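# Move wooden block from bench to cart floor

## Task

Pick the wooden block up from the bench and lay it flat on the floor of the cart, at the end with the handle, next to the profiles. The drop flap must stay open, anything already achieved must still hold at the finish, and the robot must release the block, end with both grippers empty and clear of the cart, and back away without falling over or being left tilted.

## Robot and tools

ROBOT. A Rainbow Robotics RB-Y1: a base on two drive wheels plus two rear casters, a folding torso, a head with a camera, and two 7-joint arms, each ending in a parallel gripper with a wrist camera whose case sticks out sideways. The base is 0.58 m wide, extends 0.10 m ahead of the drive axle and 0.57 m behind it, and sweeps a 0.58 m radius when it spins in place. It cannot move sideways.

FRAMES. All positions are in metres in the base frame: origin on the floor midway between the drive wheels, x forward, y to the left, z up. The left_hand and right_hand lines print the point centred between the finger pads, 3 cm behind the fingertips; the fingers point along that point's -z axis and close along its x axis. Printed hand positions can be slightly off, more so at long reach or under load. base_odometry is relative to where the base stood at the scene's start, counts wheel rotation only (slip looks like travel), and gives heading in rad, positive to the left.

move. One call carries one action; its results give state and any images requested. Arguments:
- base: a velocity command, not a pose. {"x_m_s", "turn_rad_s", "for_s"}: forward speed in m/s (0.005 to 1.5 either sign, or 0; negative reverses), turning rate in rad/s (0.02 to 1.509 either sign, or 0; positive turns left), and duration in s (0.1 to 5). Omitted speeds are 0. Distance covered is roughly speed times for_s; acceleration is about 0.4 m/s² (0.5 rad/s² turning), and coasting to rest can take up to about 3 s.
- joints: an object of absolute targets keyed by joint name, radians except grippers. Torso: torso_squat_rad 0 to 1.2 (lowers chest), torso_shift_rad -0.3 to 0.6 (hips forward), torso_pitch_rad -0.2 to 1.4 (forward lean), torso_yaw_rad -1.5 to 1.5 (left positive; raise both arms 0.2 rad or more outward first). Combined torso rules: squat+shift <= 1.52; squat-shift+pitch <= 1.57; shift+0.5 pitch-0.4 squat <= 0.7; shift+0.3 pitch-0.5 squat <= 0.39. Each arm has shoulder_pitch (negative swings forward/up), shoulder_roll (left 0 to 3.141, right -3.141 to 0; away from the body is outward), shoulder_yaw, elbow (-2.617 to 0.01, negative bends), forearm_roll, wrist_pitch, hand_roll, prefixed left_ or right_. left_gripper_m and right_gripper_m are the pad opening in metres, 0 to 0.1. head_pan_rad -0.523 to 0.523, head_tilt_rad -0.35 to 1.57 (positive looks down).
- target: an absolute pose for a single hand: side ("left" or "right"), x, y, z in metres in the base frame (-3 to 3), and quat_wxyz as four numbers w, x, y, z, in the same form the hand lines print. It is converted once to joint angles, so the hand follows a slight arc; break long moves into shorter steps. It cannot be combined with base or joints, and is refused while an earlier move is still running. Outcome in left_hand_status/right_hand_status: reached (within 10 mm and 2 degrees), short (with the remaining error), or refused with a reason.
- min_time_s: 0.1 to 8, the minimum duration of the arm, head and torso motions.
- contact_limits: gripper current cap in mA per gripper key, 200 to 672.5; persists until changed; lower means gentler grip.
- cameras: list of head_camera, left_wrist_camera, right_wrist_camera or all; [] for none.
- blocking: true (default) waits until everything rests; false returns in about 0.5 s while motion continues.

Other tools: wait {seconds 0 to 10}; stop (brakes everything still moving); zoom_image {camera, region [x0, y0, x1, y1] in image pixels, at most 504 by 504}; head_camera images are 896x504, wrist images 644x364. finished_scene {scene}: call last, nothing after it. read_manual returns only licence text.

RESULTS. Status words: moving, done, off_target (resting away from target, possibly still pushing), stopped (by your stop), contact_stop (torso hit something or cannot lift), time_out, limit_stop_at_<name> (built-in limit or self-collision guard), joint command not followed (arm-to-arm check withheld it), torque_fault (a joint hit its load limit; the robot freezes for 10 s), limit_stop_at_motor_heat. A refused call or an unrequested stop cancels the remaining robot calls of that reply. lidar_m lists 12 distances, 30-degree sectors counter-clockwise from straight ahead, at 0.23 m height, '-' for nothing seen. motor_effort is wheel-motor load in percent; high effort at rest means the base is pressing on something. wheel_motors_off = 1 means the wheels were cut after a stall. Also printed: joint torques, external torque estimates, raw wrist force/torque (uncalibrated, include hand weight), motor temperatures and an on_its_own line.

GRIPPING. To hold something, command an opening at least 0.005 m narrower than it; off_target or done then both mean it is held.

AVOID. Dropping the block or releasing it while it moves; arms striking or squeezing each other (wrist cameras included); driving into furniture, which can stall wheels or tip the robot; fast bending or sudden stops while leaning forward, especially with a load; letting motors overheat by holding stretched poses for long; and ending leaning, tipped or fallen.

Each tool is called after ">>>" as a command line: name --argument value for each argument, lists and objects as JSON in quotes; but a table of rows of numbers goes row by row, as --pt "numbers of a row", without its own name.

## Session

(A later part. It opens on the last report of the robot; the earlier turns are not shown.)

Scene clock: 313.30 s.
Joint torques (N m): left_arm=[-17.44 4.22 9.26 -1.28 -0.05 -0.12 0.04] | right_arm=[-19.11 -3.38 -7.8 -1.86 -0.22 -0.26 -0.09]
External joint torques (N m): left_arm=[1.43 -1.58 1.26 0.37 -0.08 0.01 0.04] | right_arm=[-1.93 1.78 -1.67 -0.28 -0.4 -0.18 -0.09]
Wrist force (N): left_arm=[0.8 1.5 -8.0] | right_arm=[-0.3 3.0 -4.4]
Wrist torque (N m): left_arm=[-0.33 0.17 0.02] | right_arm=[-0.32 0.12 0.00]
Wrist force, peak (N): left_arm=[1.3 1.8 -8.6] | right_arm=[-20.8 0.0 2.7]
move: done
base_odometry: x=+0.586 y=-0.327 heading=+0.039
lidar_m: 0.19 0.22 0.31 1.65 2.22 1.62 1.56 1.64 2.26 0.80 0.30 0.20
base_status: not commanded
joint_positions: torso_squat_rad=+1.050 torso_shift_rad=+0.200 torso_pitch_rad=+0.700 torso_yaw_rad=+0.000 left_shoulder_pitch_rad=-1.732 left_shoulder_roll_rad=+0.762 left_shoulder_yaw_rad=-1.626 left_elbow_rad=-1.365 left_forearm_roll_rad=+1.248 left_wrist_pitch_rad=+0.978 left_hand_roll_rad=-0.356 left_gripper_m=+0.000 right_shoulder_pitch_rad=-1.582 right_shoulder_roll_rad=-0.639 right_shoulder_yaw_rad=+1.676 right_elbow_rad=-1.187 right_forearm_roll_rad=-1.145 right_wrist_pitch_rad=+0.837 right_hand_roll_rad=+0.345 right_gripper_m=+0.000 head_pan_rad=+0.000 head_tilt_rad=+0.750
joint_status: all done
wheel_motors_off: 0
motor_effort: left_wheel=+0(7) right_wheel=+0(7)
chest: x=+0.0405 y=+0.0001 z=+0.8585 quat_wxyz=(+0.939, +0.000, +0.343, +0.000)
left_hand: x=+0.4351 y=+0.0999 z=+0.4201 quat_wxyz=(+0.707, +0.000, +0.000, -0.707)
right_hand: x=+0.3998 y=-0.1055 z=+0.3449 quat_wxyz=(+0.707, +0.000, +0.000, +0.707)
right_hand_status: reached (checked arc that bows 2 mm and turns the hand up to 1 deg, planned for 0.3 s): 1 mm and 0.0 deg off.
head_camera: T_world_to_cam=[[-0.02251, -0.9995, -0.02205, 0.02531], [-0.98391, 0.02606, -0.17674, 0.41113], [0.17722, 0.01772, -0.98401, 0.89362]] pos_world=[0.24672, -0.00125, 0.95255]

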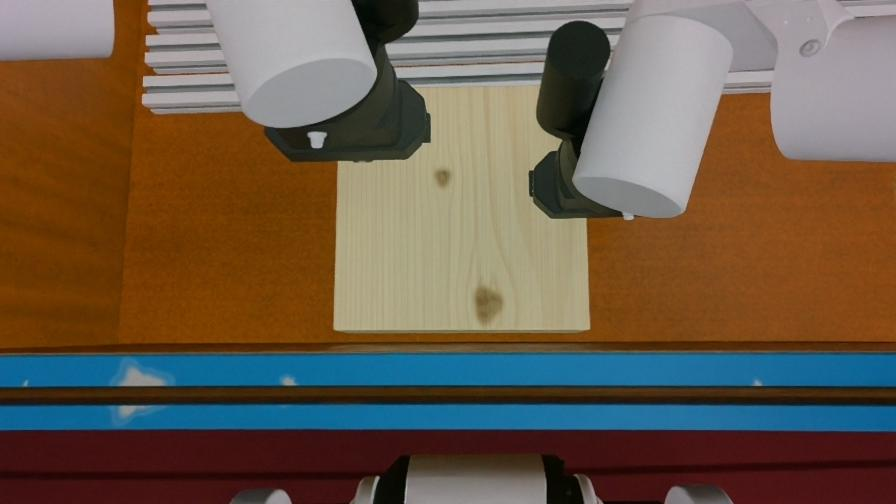

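>>> move --target '{"side":"right","x":0.400,"y":-0.065,"z":0.345,"quat_wxyz":[0.7071,0,0,0.7071]}'

>>> move --target '{"side":"left","x":0.435,"y":0.15,"z":0.43,"quat_wxyz":[0.7071,0,0,-0.7071]}'

>>> move --target '{"side":"right","x":0.400,"y":-0.02,"z":0.345,"quat_wxyz":[0.7071,0,0,0.7071]}' --cameras '["head_camera"]'

Scene clock: 315.63 s.
Joint torques (N m): left_arm=[-17.42 4.43 8.92 -1.3 -0.03 -0.16 0.12] | right_arm=[-20.35 -0.4 -8.39 -2.65 -0.21 -1.06 -0.23]
External joint torques (N m): left_arm=[1.45 -1.36 0.92 0.34 -0.06 -0.03 0.12] | right_arm=[-2.63 3.4 -2.38 -1.02 -0.39 -0.98 -0.23]
Wrist force (N): left_arm=[0.4 1.6 -8.3] | right_arm=[-2.4 3.1 -4.9]
Wrist torque (N m): left_arm=[-0.30 0.15 0.04] | right_arm=[-0.27 0.18 -0.04]
Wrist force, peak (N): left_arm=[0.4 1.4 -8.7] | right_arm=[-19.0 0.3 3.6]
move: done
base_odometry: x=+0.586 y=-0.327 heading=+0.039
lidar_m: 0.20 0.21 0.31 1.65 2.21 1.62 1.56 1.64 2.27 0.81 0.31 0.20
base_status: not commanded
joint_positions: torso_squat_rad=+1.050 torso_shift_rad=+0.200 torso_pitch_rad=+0.700 torso_yaw_rad=+0.000 left_shoulder_pitch_rad=-1.732 left_shoulder_roll_rad=+0.762 left_shoulder_yaw_rad=-1.626 left_elbow_rad=-1.365 left_forearm_roll_rad=+1.248 left_wrist_pitch_rad=+0.978 left_hand_roll_rad=-0.356 left_gripper_m=+0.000 right_shoulder_pitch_rad=-1.601 right_shoulder_roll_rad=-0.522 right_shoulder_yaw_rad=+1.662 right_elbow_rad=-1.094 right_forearm_roll_rad=-1.156 right_wrist_pitch_rad=+0.873 right_hand_roll_rad=+0.332 right_gripper_m=+0.000 head_pan_rad=+0.000 head_tilt_rad=+0.750
joint_status: all done
wheel_motors_off: 0
motor_effort: left_wheel=-1(4) right_wheel=+1(4)
chest: x=+0.0405 y=+0.0001 z=+0.8585 quat_wxyz=(+0.939, +0.000, +0.343, +0.000)
left_hand: x=+0.4351 y=+0.0999 z=+0.4201 quat_wxyz=(+0.707, +0.000, +0.000, -0.707)
right_hand: x=+0.3997 y=-0.0659 z=+0.3449 quat_wxyz=(+0.707, -0.001, +0.000, +0.707)
right_hand_status: reached (checked arc that bows 3 mm and turns the hand up to 0 deg, planned for 0.4 s): 1 mm and 0.1 deg off.
pictures: none

Scene clock: 316.47 s.
Joint torques (N m): left_arm=[-16.39 5.13 9.22 -1.89 0.01 -0.48 -0.18] | right_arm=[-20.38 -0.22 -8.26 -2.63 -0.23 -0.98 -0.26]
External joint torques (N m): left_arm=[1.57 -2.11 1.14 -0.39 -0.02 -0.35 -0.18] | right_arm=[-2.65 3.57 -2.25 -1 -0.41 -0.91 -0.26]
Wrist force (N): left_arm=[0.1 1.0 -7.7] | right_arm=[-2.9 2.9 -5.3]
Wrist torque (N m): left_arm=[-0.28 0.10 0.11] | right_arm=[-0.30 0.16 -0.03]
Wrist force, peak (N): left_arm=[0.8 0.8 -8.5] | right_arm=[-5.6 3.7 -7.4]
move: done
base_odometry: x=+0.586 y=-0.327 heading=+0.039
lidar_m: 0.20 0.21 0.29 1.64 2.22 1.62 1.56 1.66 2.26 0.77 0.29 0.21
base_status: not commanded
joint_positions: torso_squat_rad=+1.050 torso_shift_rad=+0.200 torso_pitch_rad=+0.700 torso_yaw_rad=+0.000 left_shoulder_pitch_rad=-1.718 left_shoulder_roll_rad=+0.921 left_shoulder_yaw_rad=-1.634 left_elbow_rad=-1.475 left_forearm_roll_rad=+1.256 left_wrist_pitch_rad=+0.947 left_hand_roll_rad=-0.404 left_gripper_m=+0.000 right_shoulder_pitch_rad=-1.601 right_shoulder_roll_rad=-0.522 right_shoulder_yaw_rad=+1.662 right_elbow_rad=-1.094 right_forearm_roll_rad=-1.156 right_wrist_pitch_rad=+0.873 right_hand_roll_rad=+0.332 right_gripper_m=+0.000 head_pan_rad=+0.000 head_tilt_rad=+0.750
joint_status: all done
wheel_motors_off: 0
motor_effort: left_wheel=+1(3) right_wheel=+1(3)
chest: x=+0.0405 y=+0.0001 z=+0.8585 quat_wxyz=(+0.939, +0.000, +0.343, +0.000)
left_hand: x=+0.4352 y=+0.1501 z=+0.4301 quat_wxyz=(+0.707, +0.000, +0.000, -0.707)
left_hand_status: reached (checked arc that bows 3 mm and turns the hand up to 1 deg, planned for 0.5 s): 0 mm and 0.0 deg off.
right_hand: x=+0.3997 y=-0.0659 z=+0.3449 quat_wxyz=(+0.707, -0.001, +0.000, +0.707)
pictures: none

Scene clock: 317.30 s.
Joint torques (N m): left_arm=[-16.65 5.4 9.16 -1.66 0.05 -0.49 -0.32] | right_arm=[-20.6 1.83 -7.96 -2.93 -0.41 -0.94 0.03]
External joint torques (N m): left_arm=[1.32 -1.75 1.07 -0.15 0.02 -0.36 -0.32] | right_arm=[-2.43 4.02 -2.38 -1.37 -0.6 -0.87 0.03]
Wrist force (N): left_arm=[0.5 0.8 -8.3] | right_arm=[-3.1 2.7 -3.9]
Wrist torque (N m): left_arm=[-0.21 0.17 0.16] | right_arm=[-0.28 0.11 -0.16]
Wrist force, peak (N): left_arm=[0.1 1.1 -8.9] | right_arm=[-14.2 1.7 1.8]
move: done
base_odometry: x=+0.586 y=-0.327 heading=+0.039
lidar_m: 0.20 0.21 0.29 1.66 2.23 1.62 1.56 1.65 2.26 0.79 0.29 0.21
base_status: not commanded
joint_positions: torso_squat_rad=+1.050 torso_shift_rad=+0.200 torso_pitch_rad=+0.700 torso_yaw_rad=+0.000 left_shoulder_pitch_rad=-1.718 left_shoulder_roll_rad=+0.921 left_shoulder_yaw_rad=-1.634 left_elbow_rad=-1.475 left_forearm_roll_rad=+1.256 left_wrist_pitch_rad=+0.947 left_hand_roll_rad=-0.404 left_gripper_m=+0.000 right_shoulder_pitch_rad=-1.619 right_shoulder_roll_rad=-0.372 right_shoulder_yaw_rad=+1.642 right_elbow_rad=-0.945 right_forearm_roll_rad=-1.181 right_wrist_pitch_rad=+0.902 right_hand_roll_rad=+0.349 right_gripper_m=+0.000 head_pan_rad=+0.000 head_tilt_rad=+0.750
joint_status: all done
wheel_motors_off: 0
motor_effort: left_wheel=-1(4) right_wheel=+1(4)
chest: x=+0.0405 y=+0.0001 z=+0.8585 quat_wxyz=(+0.939, +0.000, +0.343, +0.000)
left_hand: x=+0.4351 y=+0.1500 z=+0.4300 quat_wxyz=(+0.707, +0.000, +0.000, -0.707)
right_hand: x=+0.3996 y=-0.0211 z=+0.3452 quat_wxyz=(+0.708, -0.001, -0.001, +0.707)
right_hand_status: reached (checked arc that bows 2 mm and turns the hand up to 0 deg, planned for 0.4 s): 1 mm and 0.2 deg off.
head_camera: T_world_to_cam=[[-0.02261, -0.9995, -0.02207, 0.02535], [-0.98389, 0.02616, -0.17683, 0.41121], [0.17732, 0.01772, -0.98399, 0.89358]] pos_world=[0.24672, -0.00125, 0.95255]

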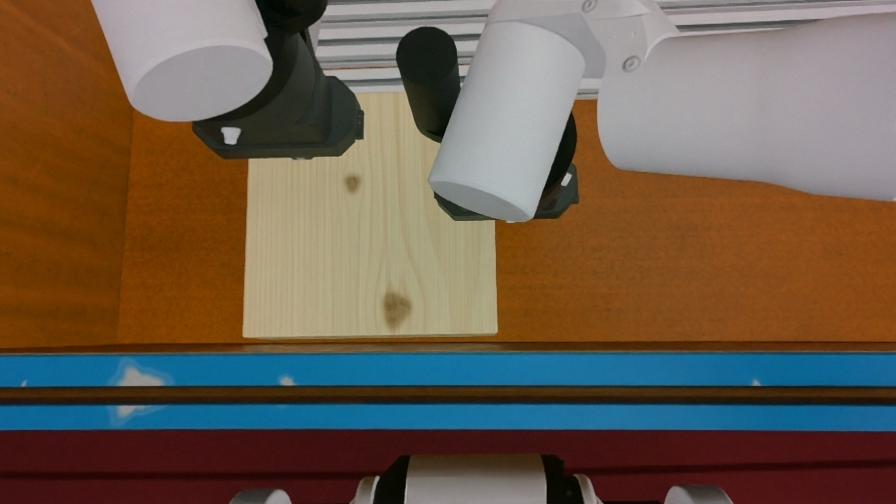

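>>> move --target '{"side":"right","x":0.400,"y":-0.06,"z":0.345,"quat_wxyz":[0.7071,0,0,0.7071]}'

>>> move --joints '{"torso_squat_rad":0.0,"torso_shift_rad":0.11}' --min_time_s 3.5

>>> move --target '{"side":"right","x":0.37,"y":-0.15,"z":0.82,"quat_wxyz":[0.7071,0,0,0.7071]}' --cameras '["head_camera"]'

>>> zoom_image --camera "head_camera" --region '[150, 200, 650, 480]'

Scene clock: 320.63 s.
Joint torques (N m): left_arm=[-16.57 5.65 9.34 -1.6 0.05 -0.51 -0.12] | right_arm=[-18.46 -2.37 -5.46 -2.26 0.05 -0.07 -0.19]
External joint torques (N m): left_arm=[1.39 -1.5 1.25 -0.09 0.03 -0.38 -0.12] | right_arm=[-0.66 1.23 0.5 -0.64 -0.13 0 -0.19]
Wrist force (N): left_arm=[0.7 0.7 -7.4] | right_arm=[1.1 2.7 -5.4]
Wrist torque (N m): left_arm=[-0.24 0.17 0.15] | right_arm=[-0.28 0.21 -0.01]
Wrist force, peak (N): left_arm=[0.5 1.3 -8.9] | right_arm=[-3.0 3.1 -5.9]
move: done
base_odometry: x=+0.586 y=-0.327 heading=+0.039
lidar_m: 0.20 0.22 0.30 1.65 2.23 1.64 1.57 1.64 2.26 0.79 0.28 0.21
base_status: not commanded
joint_positions: torso_squat_rad=+1.050 torso_shift_rad=+0.200 torso_pitch_rad=+0.700 torso_yaw_rad=+0.000 left_shoulder_pitch_rad=-1.718 left_shoulder_roll_rad=+0.921 left_shoulder_yaw_rad=-1.634 left_elbow_rad=-1.475 left_forearm_roll_rad=+1.256 left_wrist_pitch_rad=+0.947 left_hand_roll_rad=-0.404 left_gripper_m=+0.000 right_shoulder_pitch_rad=-1.603 right_shoulder_roll_rad=-0.502 right_shoulder_yaw_rad=+1.656 right_elbow_rad=-1.074 right_forearm_roll_rad=-1.163 right_wrist_pitch_rad=+0.879 right_hand_roll_rad=+0.340 right_gripper_m=+0.000 head_pan_rad=+0.000 head_tilt_rad=+0.750
joint_status: all done
wheel_motors_off: 0
motor_effort: left_wheel=+0(2) right_wheel=+1(5)
chest: x=+0.0405 y=+0.0000 z=+0.8585 quat_wxyz=(+0.939, +0.000, +0.343, +0.000)
left_hand: x=+0.4351 y=+0.1500 z=+0.4300 quat_wxyz=(+0.707, +0.000, +0.000, -0.707)
right_hand: x=+0.4000 y=-0.0600 z=+0.3450 quat_wxyz=(+0.707, +0.000, +0.001, +0.707)
right_hand_status: reached (checked arc that bows 1 mm and turns the hand up to 0 deg, planned for 0.4 s): 0 mm and 0.1 deg off.
pictures: none

Scene clock: 324.43 s.
Joint torques (N m): left_arm=[-16.96 5.59 9.24 -1.5 0.05 -0.44 -0.15] | right_arm=[-18.22 -2.51 -5.45 -2 0.12 -0.21 -0.17]
External joint torques (N m): left_arm=[1 -1.57 1.16 0.01 0.02 -0.31 -0.15] | right_arm=[-0.41 1.09 0.51 -0.37 -0.06 -0.14 -0.17]
Wrist force (N): left_arm=[0.9 1.9 -8.1] | right_arm=[0.4 2.8 -5.1]
Wrist torque (N m): left_arm=[-0.35 0.21 0.12] | right_arm=[-0.31 0.15 -0.01]
Wrist force, peak (N): left_arm=[0.7 1.0 -8.6] | right_arm=[0.6 2.4 -5.8]
move: done
base_odometry: x=+0.586 y=-0.327 heading=+0.039
lidar_m: 0.19 0.21 0.29 1.66 2.22 1.63 1.56 1.65 2.27 0.79 0.30 0.21
base_status: not commanded
joint_positions: torso_squat_rad=+0.000 torso_shift_rad=+0.110 torso_pitch_rad=+0.700 torso_yaw_rad=+0.000 left_shoulder_pitch_rad=-1.718 left_shoulder_roll_rad=+0.921 left_shoulder_yaw_rad=-1.634 left_elbow_rad=-1.475 left_forearm_roll_rad=+1.256 left_wrist_pitch_rad=+0.947 left_hand_roll_rad=-0.404 left_gripper_m=+0.000 right_shoulder_pitch_rad=-1.603 right_shoulder_roll_rad=-0.502 right_shoulder_yaw_rad=+1.656 right_elbow_rad=-1.074 right_forearm_roll_rad=-1.163 right_wrist_pitch_rad=+0.879 right_hand_roll_rad=+0.340 right_gripper_m=+0.000 head_pan_rad=+0.000 head_tilt_rad=+0.750
joint_status: all done
wheel_motors_off: 0
motor_effort: left_wheel=+1(2) right_wheel=+0(3)
chest: x=+0.0482 y=+0.0001 z=+1.2129 quat_wxyz=(+0.939, +0.000, +0.343, +0.000)
left_hand: x=+0.4427 y=+0.1500 z=+0.7843 quat_wxyz=(+0.707, +0.000, +0.000, -0.707)
right_hand: x=+0.4076 y=-0.0599 z=+0.6994 quat_wxyz=(+0.707, +0.001, +0.001, +0.707)
pictures: none

Scene clock: 325.80 s.
Joint torques (N m): left_arm=[-16.72 5.66 9.03 -1.49 0.07 -0.54 -0.16] | right_arm=[-16.72 -5.77 -6.86 -3.03 0.19 0.02 0.07]
External joint torques (N m): left_arm=[1.24 -1.5 0.94 0.02 0.05 -0.41 -0.16] | right_arm=[-1.5 1.2 0.85 -0.36 -0.01 0.08 0.07]
Wrist force (N): left_arm=[1.3 1.1 -7.7] | right_arm=[0.3 3.0 -5.1]
Wrist torque (N m): left_arm=[-0.27 0.23 0.14] | right_arm=[-0.29 0.15 -0.03]
Wrist force, peak (N): left_arm=[1.3 1.1 -8.7] | right_arm=[1.4 3.7 -5.9]
move: done
base_odometry: x=+0.586 y=-0.327 heading=+0.039
lidar_m: 0.20 0.21 0.29 1.65 2.22 1.61 1.56 1.65 2.26 0.79 0.29 0.21
base_status: not commanded
joint_positions: torso_squat_rad=+0.000 torso_shift_rad=+0.110 torso_pitch_rad=+0.700 torso_yaw_rad=+0.000 left_shoulder_pitch_rad=-1.718 left_shoulder_roll_rad=+0.921 left_shoulder_yaw_rad=-1.634 left_elbow_rad=-1.475 left_forearm_roll_rad=+1.256 left_wrist_pitch_rad=+0.947 left_hand_roll_rad=-0.404 left_gripper_m=+0.000 right_shoulder_pitch_rad=-1.735 right_shoulder_roll_rad=-1.072 right_shoulder_yaw_rad=+1.677 right_elbow_rad=-1.907 right_forearm_roll_rad=-1.081 right_wrist_pitch_rad=+1.028 right_hand_roll_rad=+0.085 right_gripper_m=+0.000 head_pan_rad=+0.000 head_tilt_rad=+0.750
joint_status: all done
wheel_motors_off: 0
motor_effort: left_wheel=+1(2) right_wheel=+0(2)
chest: x=+0.0481 y=+0.0001 z=+1.2129 quat_wxyz=(+0.939, +0.000, +0.343, +0.000)
left_hand: x=+0.4427 y=+0.1500 z=+0.7844 quat_wxyz=(+0.707, +0.000, +0.000, -0.707)
right_hand: x=+0.3699 y=-0.1494 z=+0.8199 quat_wxyz=(+0.707, +0.003, +0.002, +0.707)
right_hand_status: reached (checked arc that bows 32 mm and turns the hand up to 4 deg, planned for 1.1 s): 1 mm and 0.4 deg off.
head_camera: T_world_to_cam=[[-0.0225, -0.9995, -0.02215, 0.03342], [-0.98391, 0.02606, -0.17674, 0.48124], [0.17722, 0.01782, -0.98401, 1.241]] pos_world=[0.25432, -0.00125, 1.30695]

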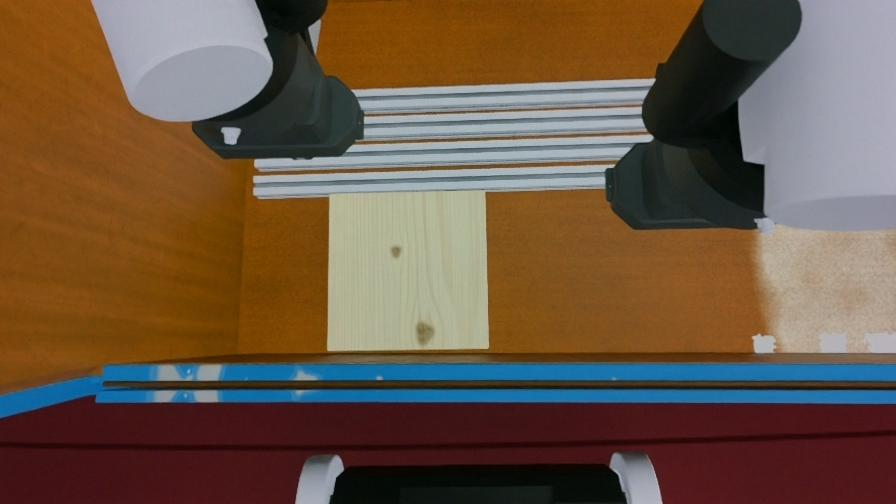

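Scaled by 1.008 from the camera's image (finer frame: 1280x720).

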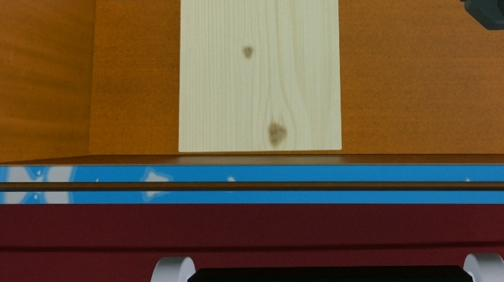

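>>> move --base '{"x_m_s":-0.25,"for_s":2.2}' --cameras '["head_camera"]'

>>> move --joints '{"torso_pitch_rad":0.3,"head_tilt_rad":0.5}' --cameras '["head_camera"]'

Scene clock: 329.93 s.
Joint torques (N m): left_arm=[-16.64 5.72 9.04 -1.47 0.13 -0.49 -0.21] | right_arm=[-16.32 -6.05 -7.19 -2.88 0.08 -0.03 0.09]
External joint torques (N m): left_arm=[1.33 -1.44 0.96 0.04 0.1 -0.36 -0.21] | right_arm=[-1.09 0.91 0.52 -0.22 -0.12 0.03 0.09]
Wrist force (N): left_arm=[0.6 1.5 -8.0] | right_arm=[0.2 2.9 -4.9]
Wrist torque (N m): left_arm=[-0.33 0.15 0.12] | right_arm=[-0.32 0.14 -0.01]
Wrist force, peak (N): left_arm=[0.3 1.4 -8.7] | right_arm=[0.6 2.7 -5.8]
move: done
base_odometry: x=+0.036 y=-0.349 heading=+0.040
lidar_m: 0.75 0.79 1.88 3.90 1.45 1.05 1.01 1.08 1.48 4.12 1.06 0.79
base_status: done (sent for 2.2 of 2.2 s)
joint_positions: torso_squat_rad=+0.000 torso_shift_rad=+0.110 torso_pitch_rad=+0.700 torso_yaw_rad=+0.000 left_shoulder_pitch_rad=-1.718 left_shoulder_roll_rad=+0.921 left_shoulder_yaw_rad=-1.634 left_elbow_rad=-1.475 left_forearm_roll_rad=+1.256 left_wrist_pitch_rad=+0.947 left_hand_roll_rad=-0.404 left_gripper_m=+0.000 right_shoulder_pitch_rad=-1.735 right_shoulder_roll_rad=-1.072 right_shoulder_yaw_rad=+1.677 right_elbow_rad=-1.907 right_forearm_roll_rad=-1.081 right_wrist_pitch_rad=+1.028 right_hand_roll_rad=+0.085 right_gripper_m=+0.000 head_pan_rad=+0.000 head_tilt_rad=+0.750
joint_status: not commanded
wheel_motors_off: 0
motor_effort: left_wheel=+8(30) right_wheel=-5(23)
chest: x=+0.0481 y=+0.0001 z=+1.2130 quat_wxyz=(+0.939, +0.000, +0.343, +0.000)
left_hand: x=+0.4427 y=+0.1500 z=+0.7845 quat_wxyz=(+0.707, +0.000, +0.000, -0.707)
right_hand: x=+0.3699 y=-0.1494 z=+0.8199 quat_wxyz=(+0.707, +0.003, +0.002, +0.707)
head_camera: T_world_to_cam=[[-0.02249, -0.9995, -0.02215, 0.03342], [-0.9839, 0.02606, -0.17683, 0.48136], [0.17732, 0.01782, -0.98399, 1.24095]] pos_world=[0.25432, -0.00125, 1.30695]

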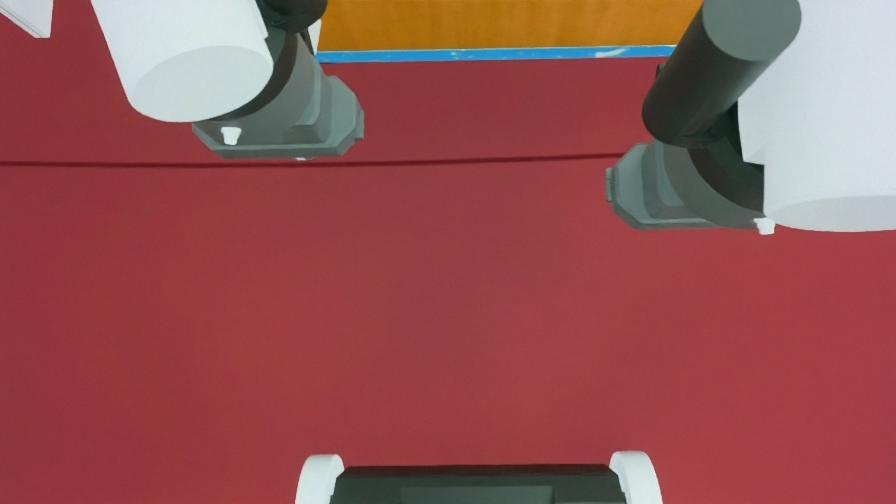

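Scene clock: 332.10 s.
Joint torques (N m): left_arm=[-20.33 6.64 11.28 1.58 -0.58 -0.66 -0.17] | right_arm=[-19.35 -6.07 -9.07 0.77 0.69 -0.16 0.16]
External joint torques (N m): left_arm=[1.42 -1.4 1.46 0.04 -0.06 -0.24 -0.18] | right_arm=[-0.8 1.01 0.41 0.17 -0.12 -0.04 0.16]
Wrist force (N): left_arm=[0.5 -0.9 -7.3] | right_arm=[0.6 5.1 -4.7]
Wrist torque (N m): left_arm=[-0.16 0.18 0.11] | right_arm=[-0.42 0.15 -0.03]
Wrist force, peak (N): left_arm=[1.1 1.4 -8.5] | right_arm=[0.7 5.5 -5.1]
move: done
base_odometry: x=+0.036 y=-0.349 heading=+0.040
lidar_m: 0.74 0.79 1.87 3.90 1.45 1.06 1.01 1.07 1.46 4.13 1.07 0.78
base_status: not commanded
joint_positions: torso_squat_rad=+0.000 torso_shift_rad=+0.110 torso_pitch_rad=+0.300 torso_yaw_rad=+0.000 left_shoulder_pitch_rad=-1.718 left_shoulder_roll_rad=+0.921 left_shoulder_yaw_rad=-1.634 left_elbow_rad=-1.475 left_forearm_roll_rad=+1.256 left_wrist_pitch_rad=+0.947 left_hand_roll_rad=-0.404 left_gripper_m=+0.000 right_shoulder_pitch_rad=-1.735 right_shoulder_roll_rad=-1.072 right_shoulder_yaw_rad=+1.677 right_elbow_rad=-1.907 right_forearm_roll_rad=-1.081 right_wrist_pitch_rad=+1.028 right_hand_roll_rad=+0.085 right_gripper_m=+0.000 head_pan_rad=+0.000 head_tilt_rad=+0.500
joint_status: all done
wheel_motors_off: 0
motor_effort: left_wheel=+8(9) right_wheel=-5(9)
chest: x=-0.0598 y=+0.0001 z=+1.2719 quat_wxyz=(+0.989, +0.000, +0.149, +0.000)
left_hand: x=+0.4705 y=+0.1500 z=+1.0309 quat_wxyz=(+0.693, +0.141, -0.140, -0.693)
right_hand: x=+0.3896 y=-0.1494 z=+1.0352 quat_wxyz=(+0.693, -0.138, -0.138, +0.694)
head_camera: T_world_to_cam=[[-0.0045, -0.9995, -0.03125, 0.04472], [-0.67629, 0.02606, -0.73617, 1.13761], [0.73662, 0.01782, -0.67607, 0.91489]] pos_world=[0.09563, -0.00125, 1.4574]

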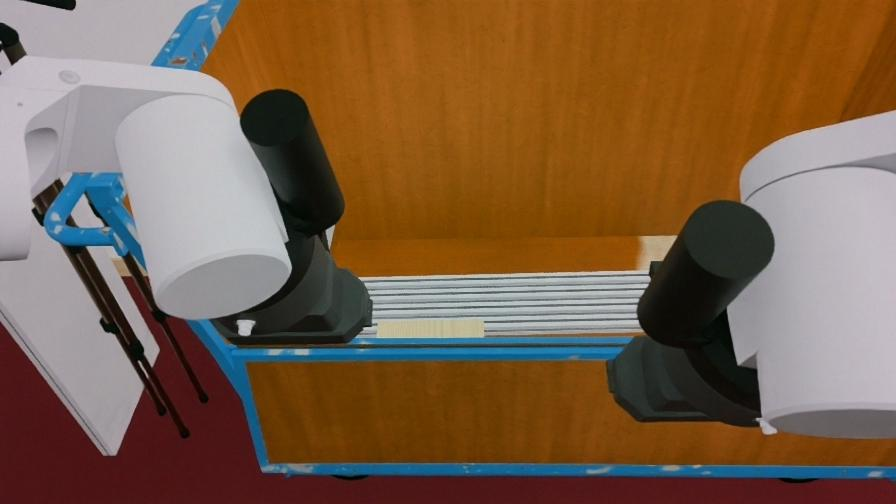

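>>> finished_scene --scene 2

The scene is finished: the task was done.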